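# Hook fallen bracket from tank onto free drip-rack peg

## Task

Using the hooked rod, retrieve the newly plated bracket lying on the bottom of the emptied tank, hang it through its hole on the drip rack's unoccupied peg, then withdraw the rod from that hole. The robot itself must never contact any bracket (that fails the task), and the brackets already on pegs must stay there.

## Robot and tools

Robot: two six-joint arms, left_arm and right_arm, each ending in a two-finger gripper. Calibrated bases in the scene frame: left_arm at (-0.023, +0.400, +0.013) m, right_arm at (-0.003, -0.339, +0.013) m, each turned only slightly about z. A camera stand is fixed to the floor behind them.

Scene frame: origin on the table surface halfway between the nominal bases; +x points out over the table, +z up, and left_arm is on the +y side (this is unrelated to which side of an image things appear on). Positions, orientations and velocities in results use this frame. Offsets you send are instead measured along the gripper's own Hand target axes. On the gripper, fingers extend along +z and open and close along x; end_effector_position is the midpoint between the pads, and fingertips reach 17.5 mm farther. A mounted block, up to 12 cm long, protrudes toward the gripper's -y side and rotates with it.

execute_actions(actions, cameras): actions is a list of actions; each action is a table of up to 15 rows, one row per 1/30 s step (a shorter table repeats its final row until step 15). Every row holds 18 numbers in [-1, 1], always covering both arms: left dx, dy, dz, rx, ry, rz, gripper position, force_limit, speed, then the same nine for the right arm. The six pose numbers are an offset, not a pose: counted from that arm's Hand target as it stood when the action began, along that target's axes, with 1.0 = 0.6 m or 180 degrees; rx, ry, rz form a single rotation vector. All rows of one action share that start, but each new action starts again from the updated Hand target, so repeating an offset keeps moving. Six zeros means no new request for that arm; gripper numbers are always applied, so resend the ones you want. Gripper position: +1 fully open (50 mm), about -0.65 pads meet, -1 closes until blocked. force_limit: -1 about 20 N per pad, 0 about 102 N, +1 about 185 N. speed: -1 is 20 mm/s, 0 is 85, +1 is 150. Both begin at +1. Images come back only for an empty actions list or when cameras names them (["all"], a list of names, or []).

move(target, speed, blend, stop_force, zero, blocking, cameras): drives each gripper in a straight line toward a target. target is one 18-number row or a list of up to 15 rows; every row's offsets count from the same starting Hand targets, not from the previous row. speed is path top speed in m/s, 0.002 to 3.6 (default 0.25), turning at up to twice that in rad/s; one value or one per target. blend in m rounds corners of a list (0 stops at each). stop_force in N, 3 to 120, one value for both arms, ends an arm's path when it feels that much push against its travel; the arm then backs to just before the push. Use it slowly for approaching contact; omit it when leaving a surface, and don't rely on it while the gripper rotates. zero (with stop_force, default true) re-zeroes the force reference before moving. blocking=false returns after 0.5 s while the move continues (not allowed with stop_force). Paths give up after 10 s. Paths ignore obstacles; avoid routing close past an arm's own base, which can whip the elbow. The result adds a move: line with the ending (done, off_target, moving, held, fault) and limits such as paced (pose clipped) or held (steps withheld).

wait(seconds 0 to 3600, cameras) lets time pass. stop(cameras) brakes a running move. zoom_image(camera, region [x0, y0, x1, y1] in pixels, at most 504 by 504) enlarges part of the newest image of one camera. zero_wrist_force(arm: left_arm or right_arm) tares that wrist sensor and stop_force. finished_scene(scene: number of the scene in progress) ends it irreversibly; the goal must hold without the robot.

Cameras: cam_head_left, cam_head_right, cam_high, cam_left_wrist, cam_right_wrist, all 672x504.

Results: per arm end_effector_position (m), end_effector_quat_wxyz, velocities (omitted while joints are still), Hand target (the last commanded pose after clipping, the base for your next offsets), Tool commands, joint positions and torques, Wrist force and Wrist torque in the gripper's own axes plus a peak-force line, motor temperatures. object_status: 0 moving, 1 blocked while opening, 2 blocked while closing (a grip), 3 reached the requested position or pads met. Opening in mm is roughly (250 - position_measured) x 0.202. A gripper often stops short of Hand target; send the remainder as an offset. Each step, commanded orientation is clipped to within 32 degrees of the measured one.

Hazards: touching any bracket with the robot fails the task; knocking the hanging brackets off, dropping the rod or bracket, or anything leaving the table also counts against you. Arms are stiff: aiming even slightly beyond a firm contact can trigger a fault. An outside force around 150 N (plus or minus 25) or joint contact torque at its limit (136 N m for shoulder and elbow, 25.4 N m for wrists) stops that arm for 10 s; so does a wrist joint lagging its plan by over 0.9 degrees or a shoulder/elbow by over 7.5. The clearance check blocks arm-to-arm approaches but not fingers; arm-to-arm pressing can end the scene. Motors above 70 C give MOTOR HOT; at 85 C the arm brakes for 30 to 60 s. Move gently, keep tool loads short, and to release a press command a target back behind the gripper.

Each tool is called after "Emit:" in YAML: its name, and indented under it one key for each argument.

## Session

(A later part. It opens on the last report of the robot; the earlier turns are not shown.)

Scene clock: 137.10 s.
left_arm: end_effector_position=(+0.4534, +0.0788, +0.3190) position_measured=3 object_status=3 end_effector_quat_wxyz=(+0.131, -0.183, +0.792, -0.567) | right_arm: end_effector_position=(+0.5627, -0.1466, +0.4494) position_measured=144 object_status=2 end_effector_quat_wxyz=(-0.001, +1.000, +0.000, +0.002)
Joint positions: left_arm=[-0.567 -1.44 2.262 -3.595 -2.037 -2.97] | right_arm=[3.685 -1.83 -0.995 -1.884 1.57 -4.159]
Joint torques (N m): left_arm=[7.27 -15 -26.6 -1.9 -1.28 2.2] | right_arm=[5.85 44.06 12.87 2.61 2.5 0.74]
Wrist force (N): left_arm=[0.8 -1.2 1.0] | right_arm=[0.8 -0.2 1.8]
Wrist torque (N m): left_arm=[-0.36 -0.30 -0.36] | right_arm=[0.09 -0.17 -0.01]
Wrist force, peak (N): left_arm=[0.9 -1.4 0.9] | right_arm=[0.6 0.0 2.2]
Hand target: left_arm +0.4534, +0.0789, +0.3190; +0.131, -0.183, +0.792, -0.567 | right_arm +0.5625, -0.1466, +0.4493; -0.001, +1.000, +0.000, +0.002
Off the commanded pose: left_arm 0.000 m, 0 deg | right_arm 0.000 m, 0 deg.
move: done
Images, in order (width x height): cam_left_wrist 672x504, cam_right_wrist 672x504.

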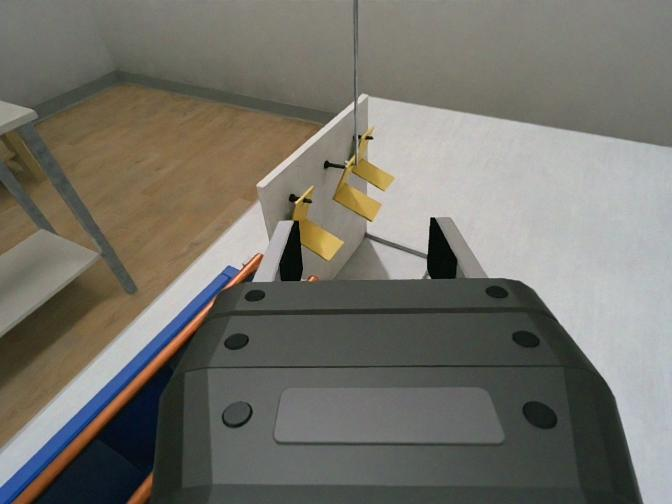

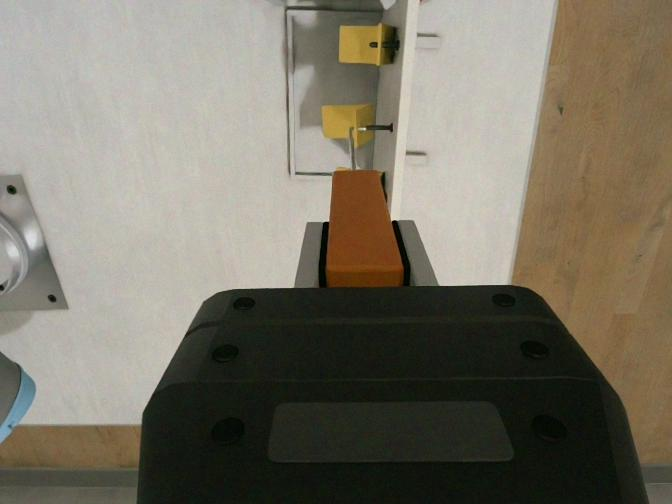

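Emit:
move:
  target: [0, 0, 0, 0, 0, 0, 1, -0.4, -0.7, 0.0125, 0, 0.001, 0, 0, 0, -0.98, -0.3, -0.7]
  speed: 0.015
  stop_force: 5
  cameras: ["cam_right_wrist", "cam_left_wrist"]

Emit:
zoom_image:
  camera: "cam_right_wrist"
  region: [340, 90, 420, 170]

Emit:
zoom_image:
  camera: "cam_left_wrist"
  region: [315, 130, 385, 200]

Scene clock: 139.63 s.
left_arm: end_effector_position=(+0.4534, +0.0789, +0.3190) position_measured=3 object_status=3 end_effector_quat_wxyz=(+0.131, -0.183, +0.792, -0.567) | right_arm: end_effector_position=(+0.5700, -0.1466, +0.4488) position_measured=144 object_status=2 end_effector_quat_wxyz=(-0.001, +1.000, +0.000, +0.002)
Joint positions: left_arm=[-0.567 -1.44 2.262 -3.595 -2.037 -2.97] | right_arm=[3.679 -1.849 -0.972 -1.888 1.57 -4.166]
Joint torques (N m): left_arm=[10.8 -15.12 -26.17 -1.94 -1.24 2.2] | right_arm=[6.82 43.88 12.13 4.11 2.36 1.45]
Wrist force (N): left_arm=[0.8 -1.3 0.9] | right_arm=[0.7 0.1 2.5]
Wrist torque (N m): left_arm=[-0.41 -0.31 -0.36] | right_arm=[0.12 -0.13 -0.02]
Wrist force, peak (N): left_arm=[0.9 -1.3 1.3] | right_arm=[0.8 -0.1 2.6]
Hand target: left_arm +0.4534, +0.0789, +0.3190; +0.131, -0.183, +0.792, -0.567 | right_arm +0.5700, -0.1466, +0.4488; -0.001, +1.000, +0.000, +0.002
Off the commanded pose: left_arm 0.000 m, 0 deg | right_arm 0.000 m, 0 deg.
move: done
Images, in order (width x height): cam_left_wrist 672x504, cam_right_wrist 672x504.

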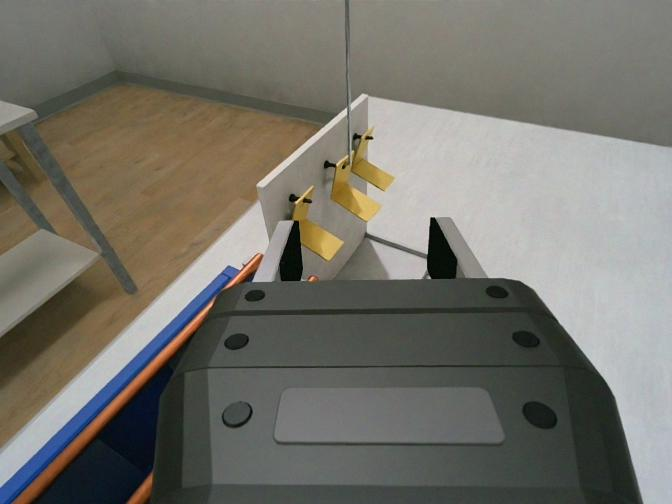

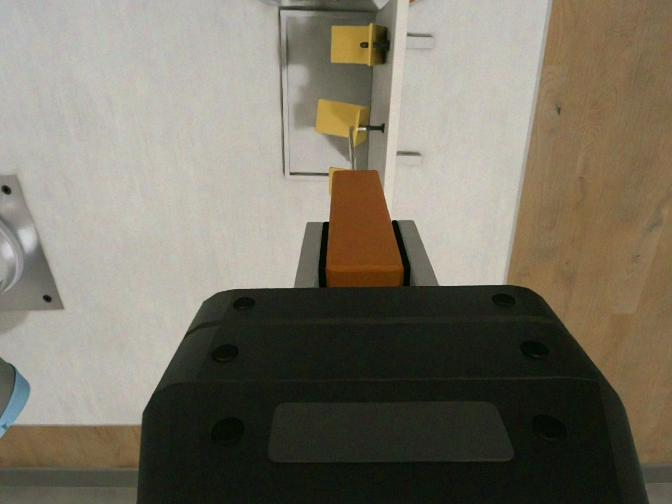

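Scaled by 6.300.

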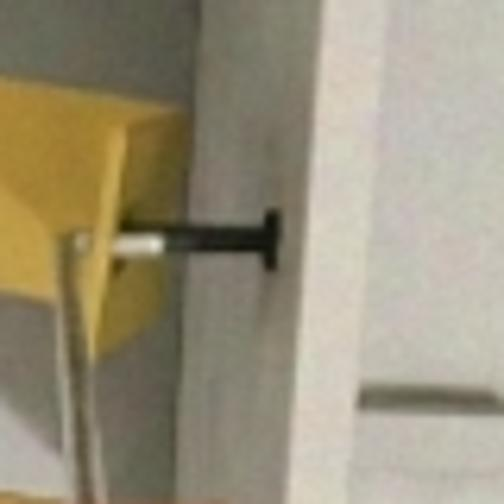

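Scaled by 7.200.

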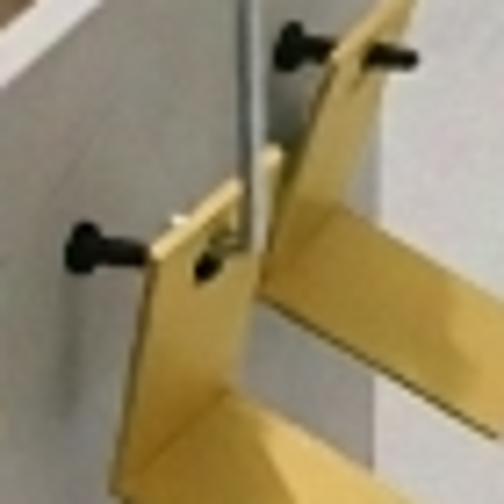

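Emit:
move:
  target: [0, 0, 0, 0, 0, 0, 1, -0.4, -0.7, 0.0117, 0, 0.0013, 0, 0, 0, -0.98, -0.3, -0.7]
  speed: 0.015
  stop_force: 5
  cameras: ["cam_right_wrist", "cam_left_wrist"]

Emit:
zoom_image:
  camera: "cam_right_wrist"
  region: [340, 90, 420, 170]

Emit:
zoom_image:
  camera: "cam_left_wrist"
  region: [315, 130, 385, 200]

Scene clock: 141.40 s.
left_arm: end_effector_position=(+0.4534, +0.0789, +0.3190) position_measured=3 object_status=3 end_effector_quat_wxyz=(+0.131, -0.183, +0.792, -0.567) | right_arm: end_effector_position=(+0.5771, -0.1466, +0.4480) position_measured=144 object_status=2 end_effector_quat_wxyz=(-0.001, +1.000, +0.000, +0.002)
Joint positions: left_arm=[-0.567 -1.44 2.262 -3.595 -2.037 -2.97] | right_arm=[3.673 -1.867 -0.95 -1.892 1.57 -4.172]
Joint torques (N m): left_arm=[10.08 -14.97 -25.76 -1.9 -1.22 2.18] | right_arm=[6.69 44.68 12.01 4.28 2.33 1.5]
Wrist force (N): left_arm=[0.9 -1.2 0.9] | right_arm=[0.8 0.0 2.6]
Wrist torque (N m): left_arm=[-0.38 -0.33 -0.36] | right_arm=[0.11 -0.16 -0.02]
Wrist force, peak (N): left_arm=[0.9 -1.4 0.9] | right_arm=[0.9 0.1 3.0]
Hand target: left_arm +0.4534, +0.0789, +0.3190; +0.131, -0.183, +0.792, -0.567 | right_arm +0.5771, -0.1466, +0.4480; -0.001, +1.000, +0.000, +0.002
Off the commanded pose: left_arm 0.000 m, 0 deg | right_arm 0.000 m, 0 deg.
move: done
Images, in order (width x height): cam_left_wrist 672x504, cam_right_wrist 672x504.

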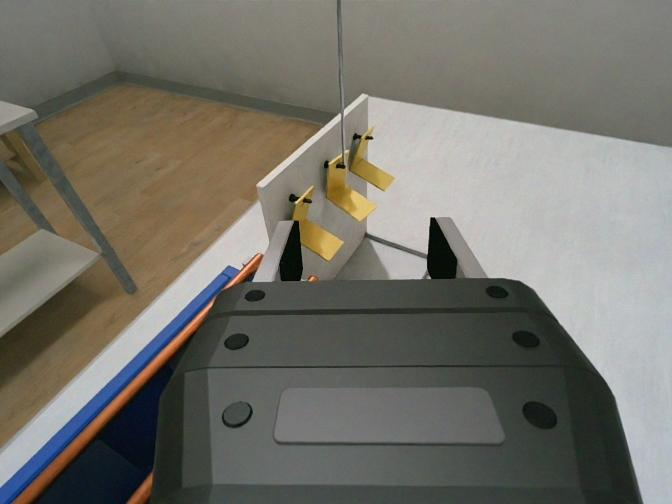

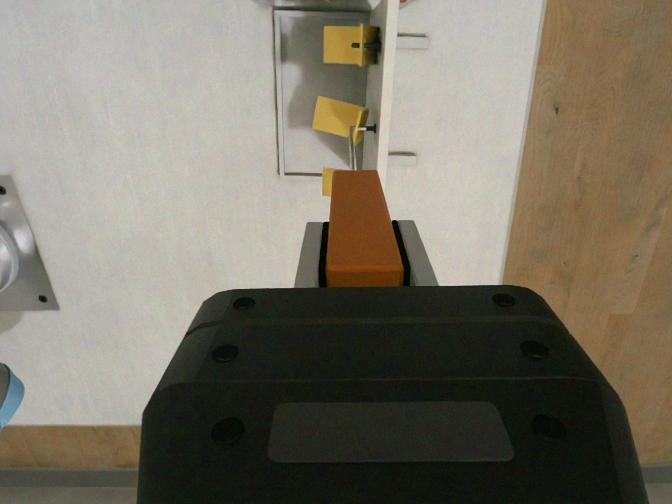

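Scaled by 6.300.

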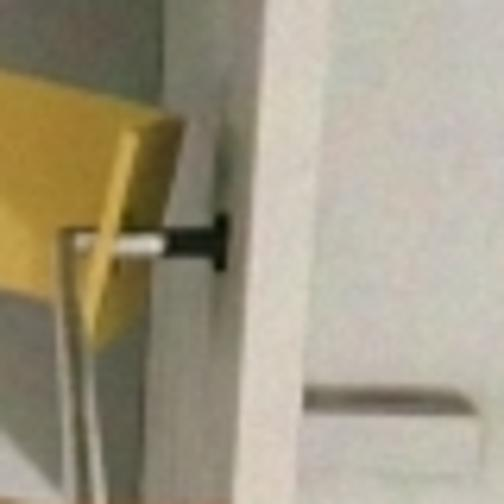

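Scaled by 7.200.

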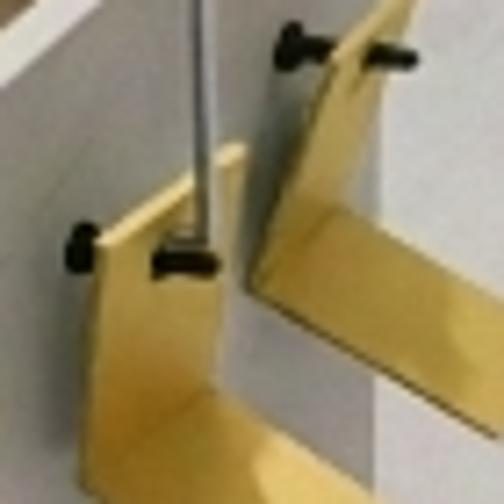

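Emit:
zoom_image:
  camera: "cam_left_wrist"
  region: [320, 145, 355, 180]

Emit:
zoom_image:
  camera: "cam_right_wrist"
  region: [345, 105, 385, 145]

Scaled by 14.400.

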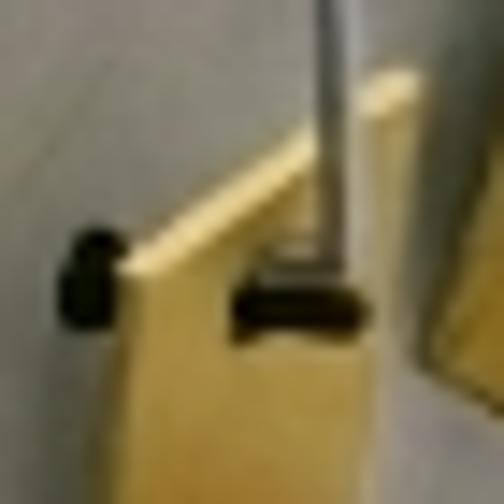

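Scaled by 12.600.

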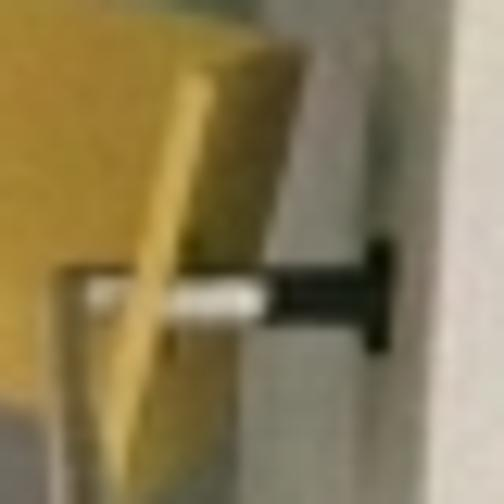

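Emit:
move:
  target:
    - [0, 0, 0, 0, 0, 0, 1, -0.4, -0.7, 0, -0.0052, 0.0018, 0, 0, 0, -0.98, -0.3, -0.7]
    - [0, 0, 0, 0, 0, 0, 1, -0.4, -0.7, 0, -0.0068, 0.0060, 0, 0, 0, -0.98, -0.3, -0.7]
  speed: 0.01
  stop_force: 4
  cameras: ["cam_right_wrist", "cam_left_wrist"]

Emit:
zoom_image:
  camera: "cam_left_wrist"
  region: [315, 140, 365, 190]

Emit:
zoom_image:
  camera: "cam_right_wrist"
  region: [340, 95, 400, 155]

Scene clock: 147.87 s.
left_arm: end_effector_position=(+0.4534, +0.0789, +0.3190) position_measured=3 object_status=3 end_effector_quat_wxyz=(+0.131, -0.183, +0.792, -0.567) | right_arm: end_effector_position=(+0.5771, -0.1425, +0.4444) position_measured=144 object_status=2 end_effector_quat_wxyz=(-0.001, +1.000, +0.000, +0.002)
Joint positions: left_arm=[-0.567 -1.44 2.262 -3.595 -2.037 -2.97] | right_arm=[3.679 -1.867 -0.959 -1.882 1.57 -4.166]
Joint torques (N m): left_arm=[10.54 -14.87 -24.76 -1.93 -1.27 2.12] | right_arm=[-6.74 44.52 39.6 1.72 0.24 -1.08]
Wrist force (N): left_arm=[0.7 -1.2 1.0] | right_arm=[0.7 0.4 1.7]
Wrist torque (N m): left_arm=[-0.39 -0.30 -0.36] | right_arm=[-0.03 -0.17 -0.16]
Wrist force, peak (N): left_arm=[0.7 -1.3 1.3] | right_arm=[0.9 0.2 3.2]
Hand target: left_arm +0.4534, +0.0789, +0.3190; +0.131, -0.183, +0.792, -0.567 | right_arm +0.5771, -0.1425, +0.4444; -0.001, +1.000, +0.000, +0.002
Off the commanded pose: left_arm 0.000 m, 0 deg | right_arm 0.000 m, 0 deg.
move: done
Images, in order (width x height): cam_left_wrist 672x504, cam_right_wrist 672x504.

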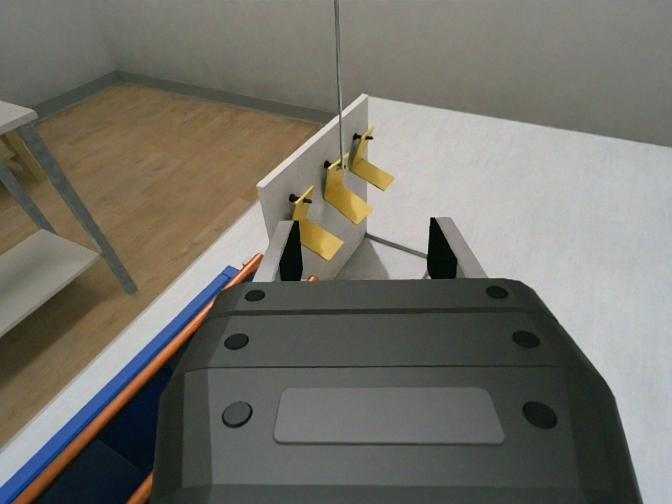

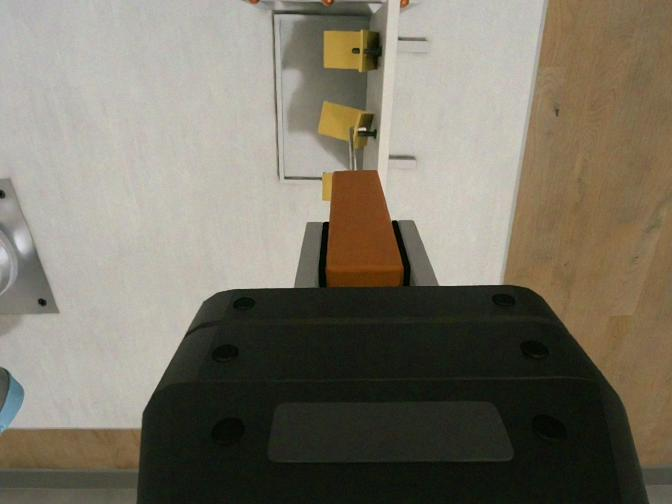

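Scaled by 10.080.

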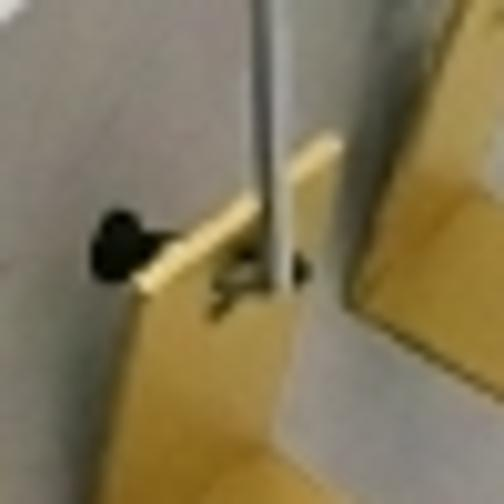

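Scaled by 8.400.

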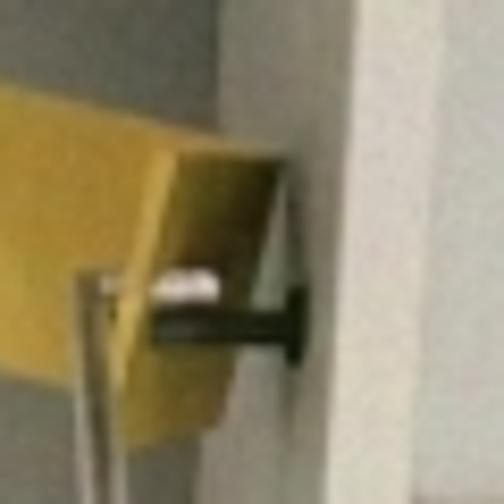

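Emit:
move:
  target: [0, 0, 0, 0, 0, 0, 1, -0.4, -0.7, 0, 0, 0.0040, 0, 0, 0, -0.98, -0.3, -0.7]
  speed: 0.01
  stop_force: 4
  cameras: ["cam_right_wrist", "cam_left_wrist"]

Emit:
zoom_image:
  camera: "cam_left_wrist"
  region: [315, 140, 365, 190]

Emit:
zoom_image:
  camera: "cam_right_wrist"
  region: [340, 95, 400, 155]

Scene clock: 151.60 s.
left_arm: end_effector_position=(+0.4534, +0.0789, +0.3190) position_measured=3 object_status=3 end_effector_quat_wxyz=(+0.131, -0.183, +0.792, -0.567) | right_arm: end_effector_position=(+0.5770, -0.1425, +0.4420) position_measured=144 object_status=2 end_effector_quat_wxyz=(-0.001, +1.000, +0.000, +0.002)
Joint positions: left_arm=[-0.567 -1.44 2.262 -3.595 -2.037 -2.97] | right_arm=[3.679 -1.865 -0.969 -1.875 1.57 -4.166]
Joint torques (N m): left_arm=[10.01 -15.27 -24.18 -1.92 -1.25 2.22] | right_arm=[-5.45 38.55 38.37 2.25 -1.82 -0.98]
Wrist force (N): left_arm=[0.9 -1.0 0.4] | right_arm=[0.7 0.1 1.5]
Wrist torque (N m): left_arm=[-0.35 -0.32 -0.37] | right_arm=[0.10 -0.14 -0.16]
Wrist force, peak (N): left_arm=[1.1 -1.1 1.3] | right_arm=[0.7 0.6 2.2]
Hand target: left_arm +0.4534, +0.0789, +0.3190; +0.131, -0.183, +0.792, -0.567 | right_arm +0.5771, -0.1425, +0.4420; -0.001, +1.000, +0.000, +0.002
Off the commanded pose: left_arm 0.000 m, 0 deg | right_arm 0.000 m, 0 deg.
move: done
Images, in order (width x height): cam_left_wrist 672x504, cam_right_wrist 672x504.

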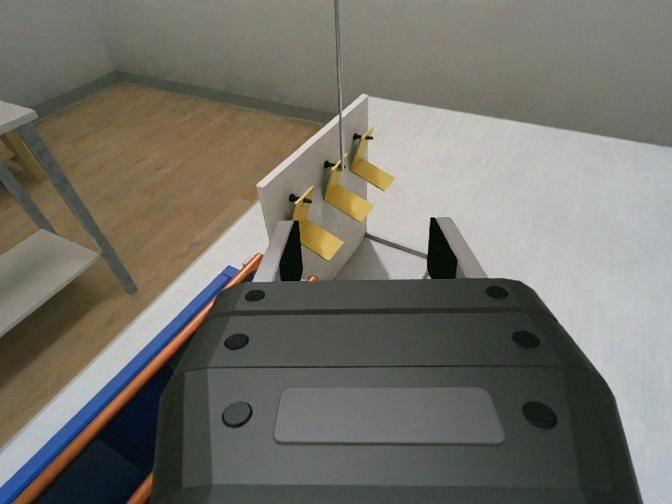

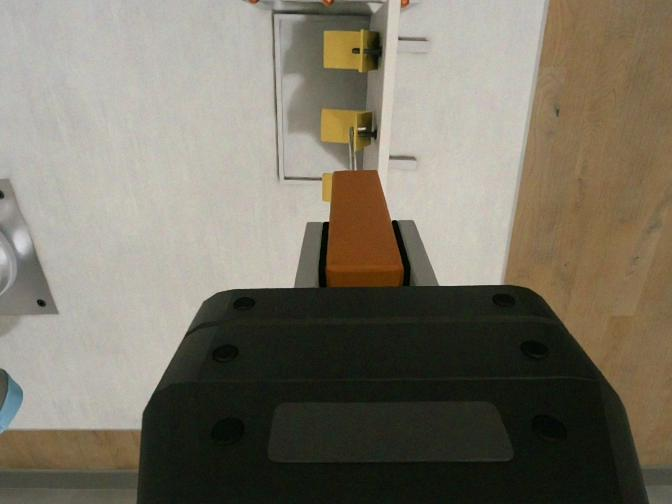

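Scaled by 10.080.

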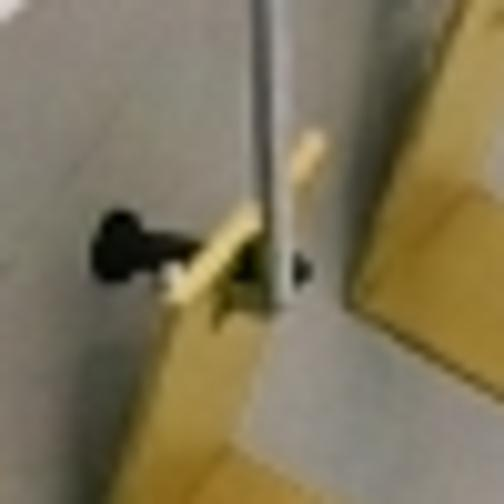

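Scaled by 8.400.

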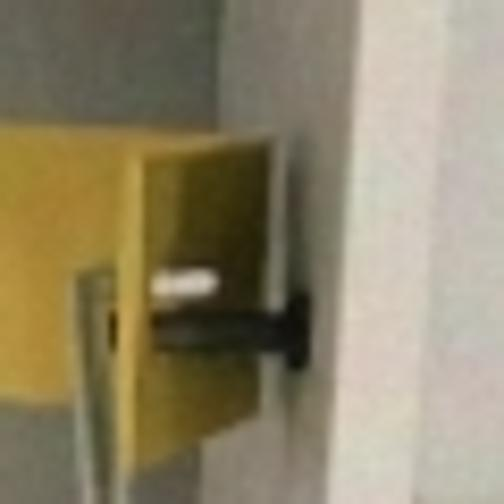

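Emit:
move:
  target: [0, 0, 0, 0, 0, 0, 1, -0.4, -0.7, -0.0117, 0, 0.0005, 0, 0, 0, -0.98, -0.3, -0.7]
  speed: 0.015
  cameras: ["cam_right_wrist", "cam_left_wrist"]

Emit:
zoom_image:
  camera: "cam_left_wrist"
  region: [315, 140, 365, 190]

Emit:
zoom_image:
  camera: "cam_right_wrist"
  region: [340, 95, 400, 155]

Scene clock: 152.90 s.
left_arm: end_effector_position=(+0.4534, +0.0789, +0.3190) position_measured=3 object_status=3 end_effector_quat_wxyz=(+0.131, -0.183, +0.792, -0.567) | right_arm: end_effector_position=(+0.5699, -0.1425, +0.4416) position_measured=144 object_status=2 end_effector_quat_wxyz=(-0.001, +1.000, +0.000, +0.002)
Joint positions: left_arm=[-0.567 -1.44 2.262 -3.595 -2.037 -2.97] | right_arm=[3.685 -1.846 -0.995 -1.868 1.57 -4.16]
Joint torques (N m): left_arm=[10.17 -15.48 -24.02 -1.97 -1.24 2.12] | right_arm=[-3.11 24.83 39.43 3.85 -2.03 -0.22]
Wrist force (N): left_arm=[0.6 -1.1 1.1] | right_arm=[0.7 0.1 1.4]
Wrist torque (N m): left_arm=[-0.36 -0.28 -0.36] | right_arm=[0.10 -0.13 -0.16]
Wrist force, peak (N): left_arm=[1.1 -1.0 1.0] | right_arm=[0.7 0.2 1.8]
Hand target: left_arm +0.4534, +0.0789, +0.3190; +0.131, -0.183, +0.792, -0.567 | right_arm +0.5701, -0.1425, +0.4417; -0.001, +1.000, +0.000, +0.002
Off the commanded pose: left_arm 0.000 m, 0 deg | right_arm 0.000 m, 0 deg.
move: done
Images, in order (width x height): cam_left_wrist 672x504, cam_right_wrist 672x504.

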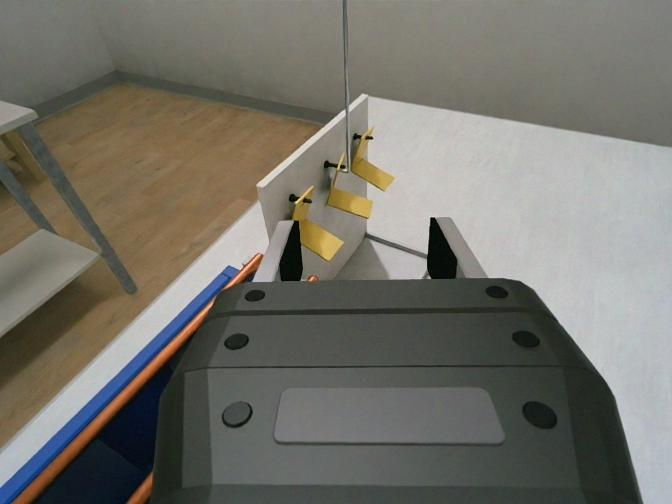

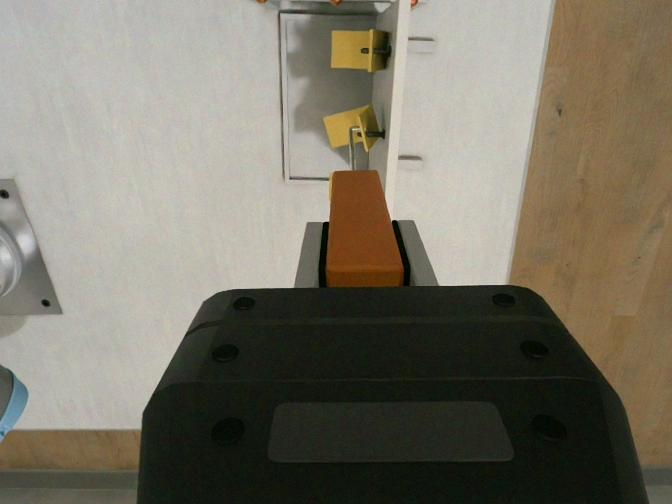

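Scaled by 10.080.

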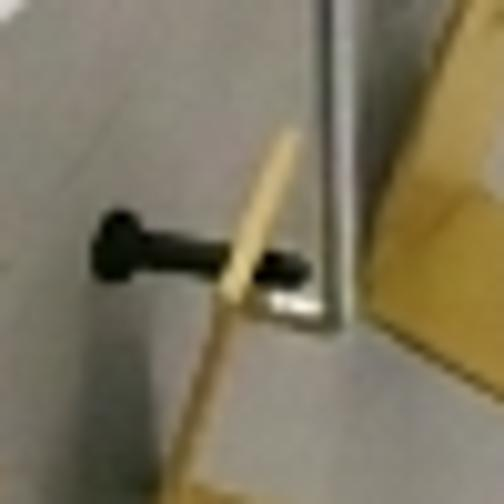

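Scaled by 8.400.

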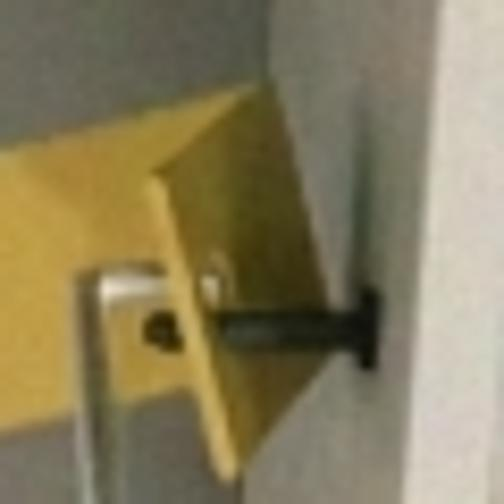

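Emit:
move:
  target: [0,0,0,0,0,0,1,-0.4,-0.7, -0.01333,0,0,0,0,0,-0.98,-0.3,-0.7]
  speed: 0.02
  cameras: ["cam_left_wrist","cam_right_wrist"]

Emit:
zoom_image:
  camera: "cam_left_wrist"
  region: [290, 110, 390, 210]

Emit:
zoom_image:
  camera: "cam_right_wrist"
  region: [330, 80, 410, 170]

Scene clock: 155.30 s.
left_arm: end_effector_position=(+0.4534, +0.0789, +0.3190) position_measured=3 object_status=3 end_effector_quat_wxyz=(+0.131, -0.183, +0.792, -0.567) | right_arm: end_effector_position=(+0.5619, -0.1425, +0.4416) position_measured=144 object_status=2 end_effector_quat_wxyz=(-0.001, +1.000, +0.000, +0.002)
Joint positions: left_arm=[-0.567 -1.44 2.262 -3.595 -2.037 -2.97] | right_arm=[3.692 -1.826 -1.021 -1.862 1.57 -4.153]
Joint torques (N m): left_arm=[10.3 -15.36 -23.19 -1.91 -1.29 2.18] | right_arm=[-6.03 27.03 41.55 3.64 -2.18 -0.66]
Wrist force (N): left_arm=[0.9 -1.0 0.7] | right_arm=[0.6 -0.1 1.4]
Wrist torque (N m): left_arm=[-0.35 -0.33 -0.36] | right_arm=[0.12 -0.13 -0.16]
Wrist force, peak (N): left_arm=[1.0 -1.3 0.9] | right_arm=[0.8 0.5 1.9]
Hand target: left_arm +0.4534, +0.0789, +0.3190; +0.131, -0.183, +0.792, -0.567 | right_arm +0.5621, -0.1425, +0.4417; -0.001, +1.000, +0.000, +0.002
Off the commanded pose: left_arm 0.000 m, 0 deg | right_arm 0.000 m, 0 deg.
move: done

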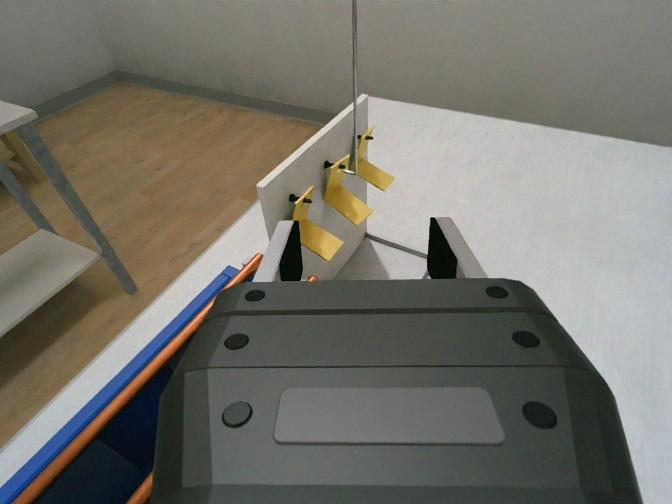

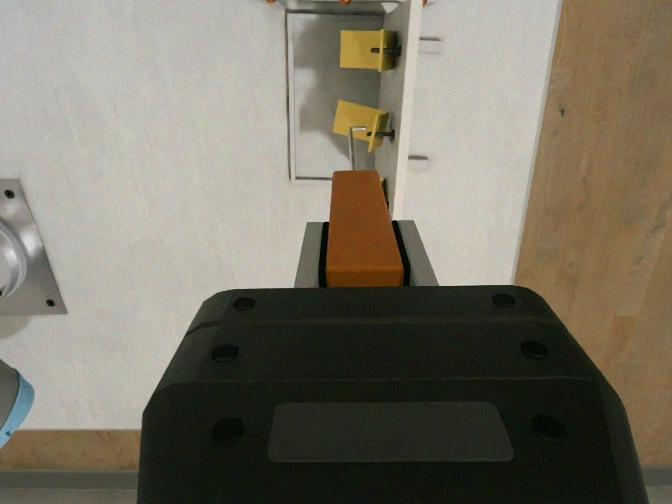

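Scaled by 5.040.

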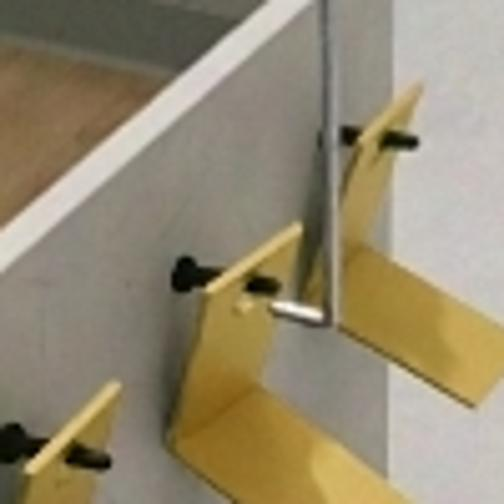

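Scaled by 5.600.

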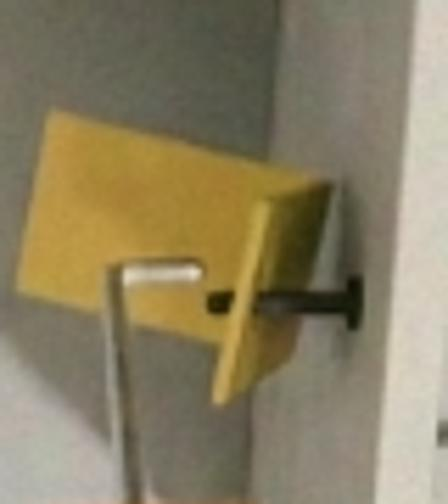

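Emit:
move:
  target:
    - [0,0,0,0,0,0,1,-0.4,-0.7, -0.04,0,0,0,0,0,-0.98,-0.3,-0.7]
    - [0,0,0,0,0,0,1,-0.4,-0.7, -0.18,0,0.0,0,0,0,-0.98,-0.3,-0.7]
  speed: [0.04, 0.12]
  blend: [0.01, 0]
  cameras: ["cam_left_wrist","cam_right_wrist","cam_high"]

Emit:
zoom_image:
  camera: "cam_left_wrist"
  region: [250, 90, 410, 270]

Scene clock: 158.17 s.
left_arm: end_effector_position=(+0.4534, +0.0789, +0.3190) position_measured=3 object_status=3 end_effector_quat_wxyz=(+0.131, -0.183, +0.792, -0.567) | right_arm: end_effector_position=(+0.4541, -0.1425, +0.4413) position_measured=144 object_status=2 end_effector_quat_wxyz=(-0.001, +1.000, +0.000, +0.002)
Joint positions: left_arm=[-0.567 -1.44 2.262 -3.595 -2.037 -2.97] | right_arm=[3.81 -1.569 -1.315 -1.825 1.57 -4.035]
Joint torques (N m): left_arm=[10.72 -15.16 -22.67 -1.85 -1.29 2.13] | right_arm=[0.02 29.86 32.72 4.11 -1.75 -0.4]
Wrist force (N): left_arm=[0.6 -1.1 0.5] | right_arm=[0.6 -0.4 1.3]
Wrist torque (N m): left_arm=[-0.36 -0.28 -0.36] | right_arm=[0.06 -0.13 -0.01]
Wrist force, peak (N): left_arm=[1.0 -1.3 1.0] | right_arm=[1.5 -0.4 1.5]
Hand target: left_arm +0.4534, +0.0789, +0.3190; +0.131, -0.183, +0.792, -0.567 | right_arm +0.4541, -0.1425, +0.4413; -0.001, +1.000, +0.000, +0.002
Off the commanded pose: left_arm 0.000 m, 0 deg | right_arm 0.000 m, 0 deg.
move: done
Images, in order (width x height): cam_high 672x504, cam_left_wrist 672x504, cam_right_wrist 672x504.

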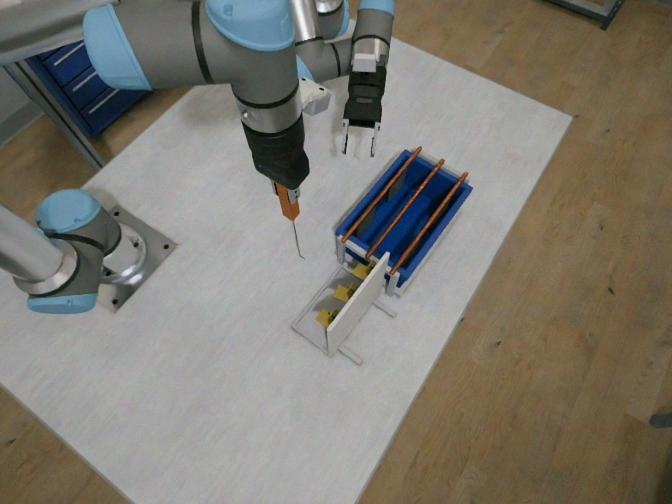

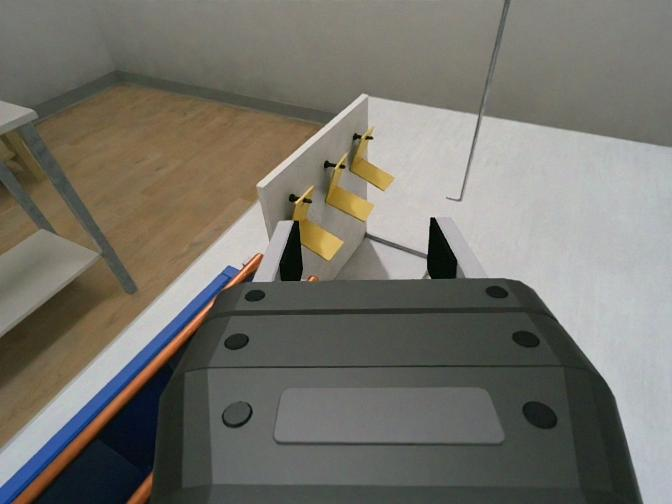

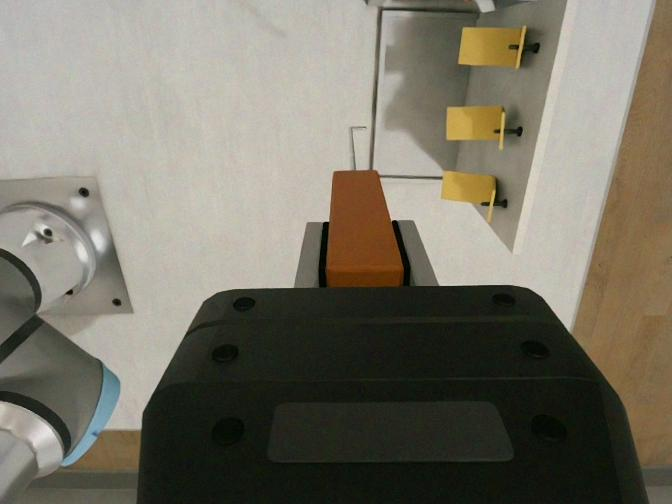

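Scaled by 2.800.

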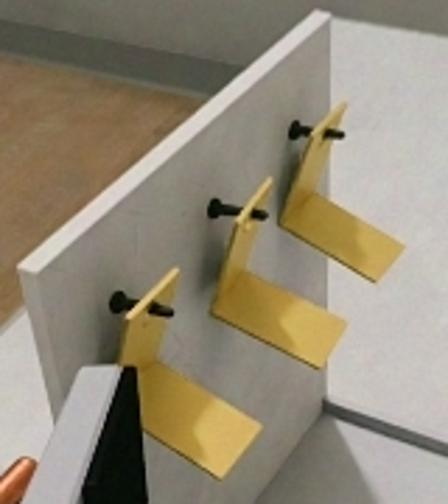

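Emit:
finished_scene:
  scene: 1

The scene is finished: the task was done.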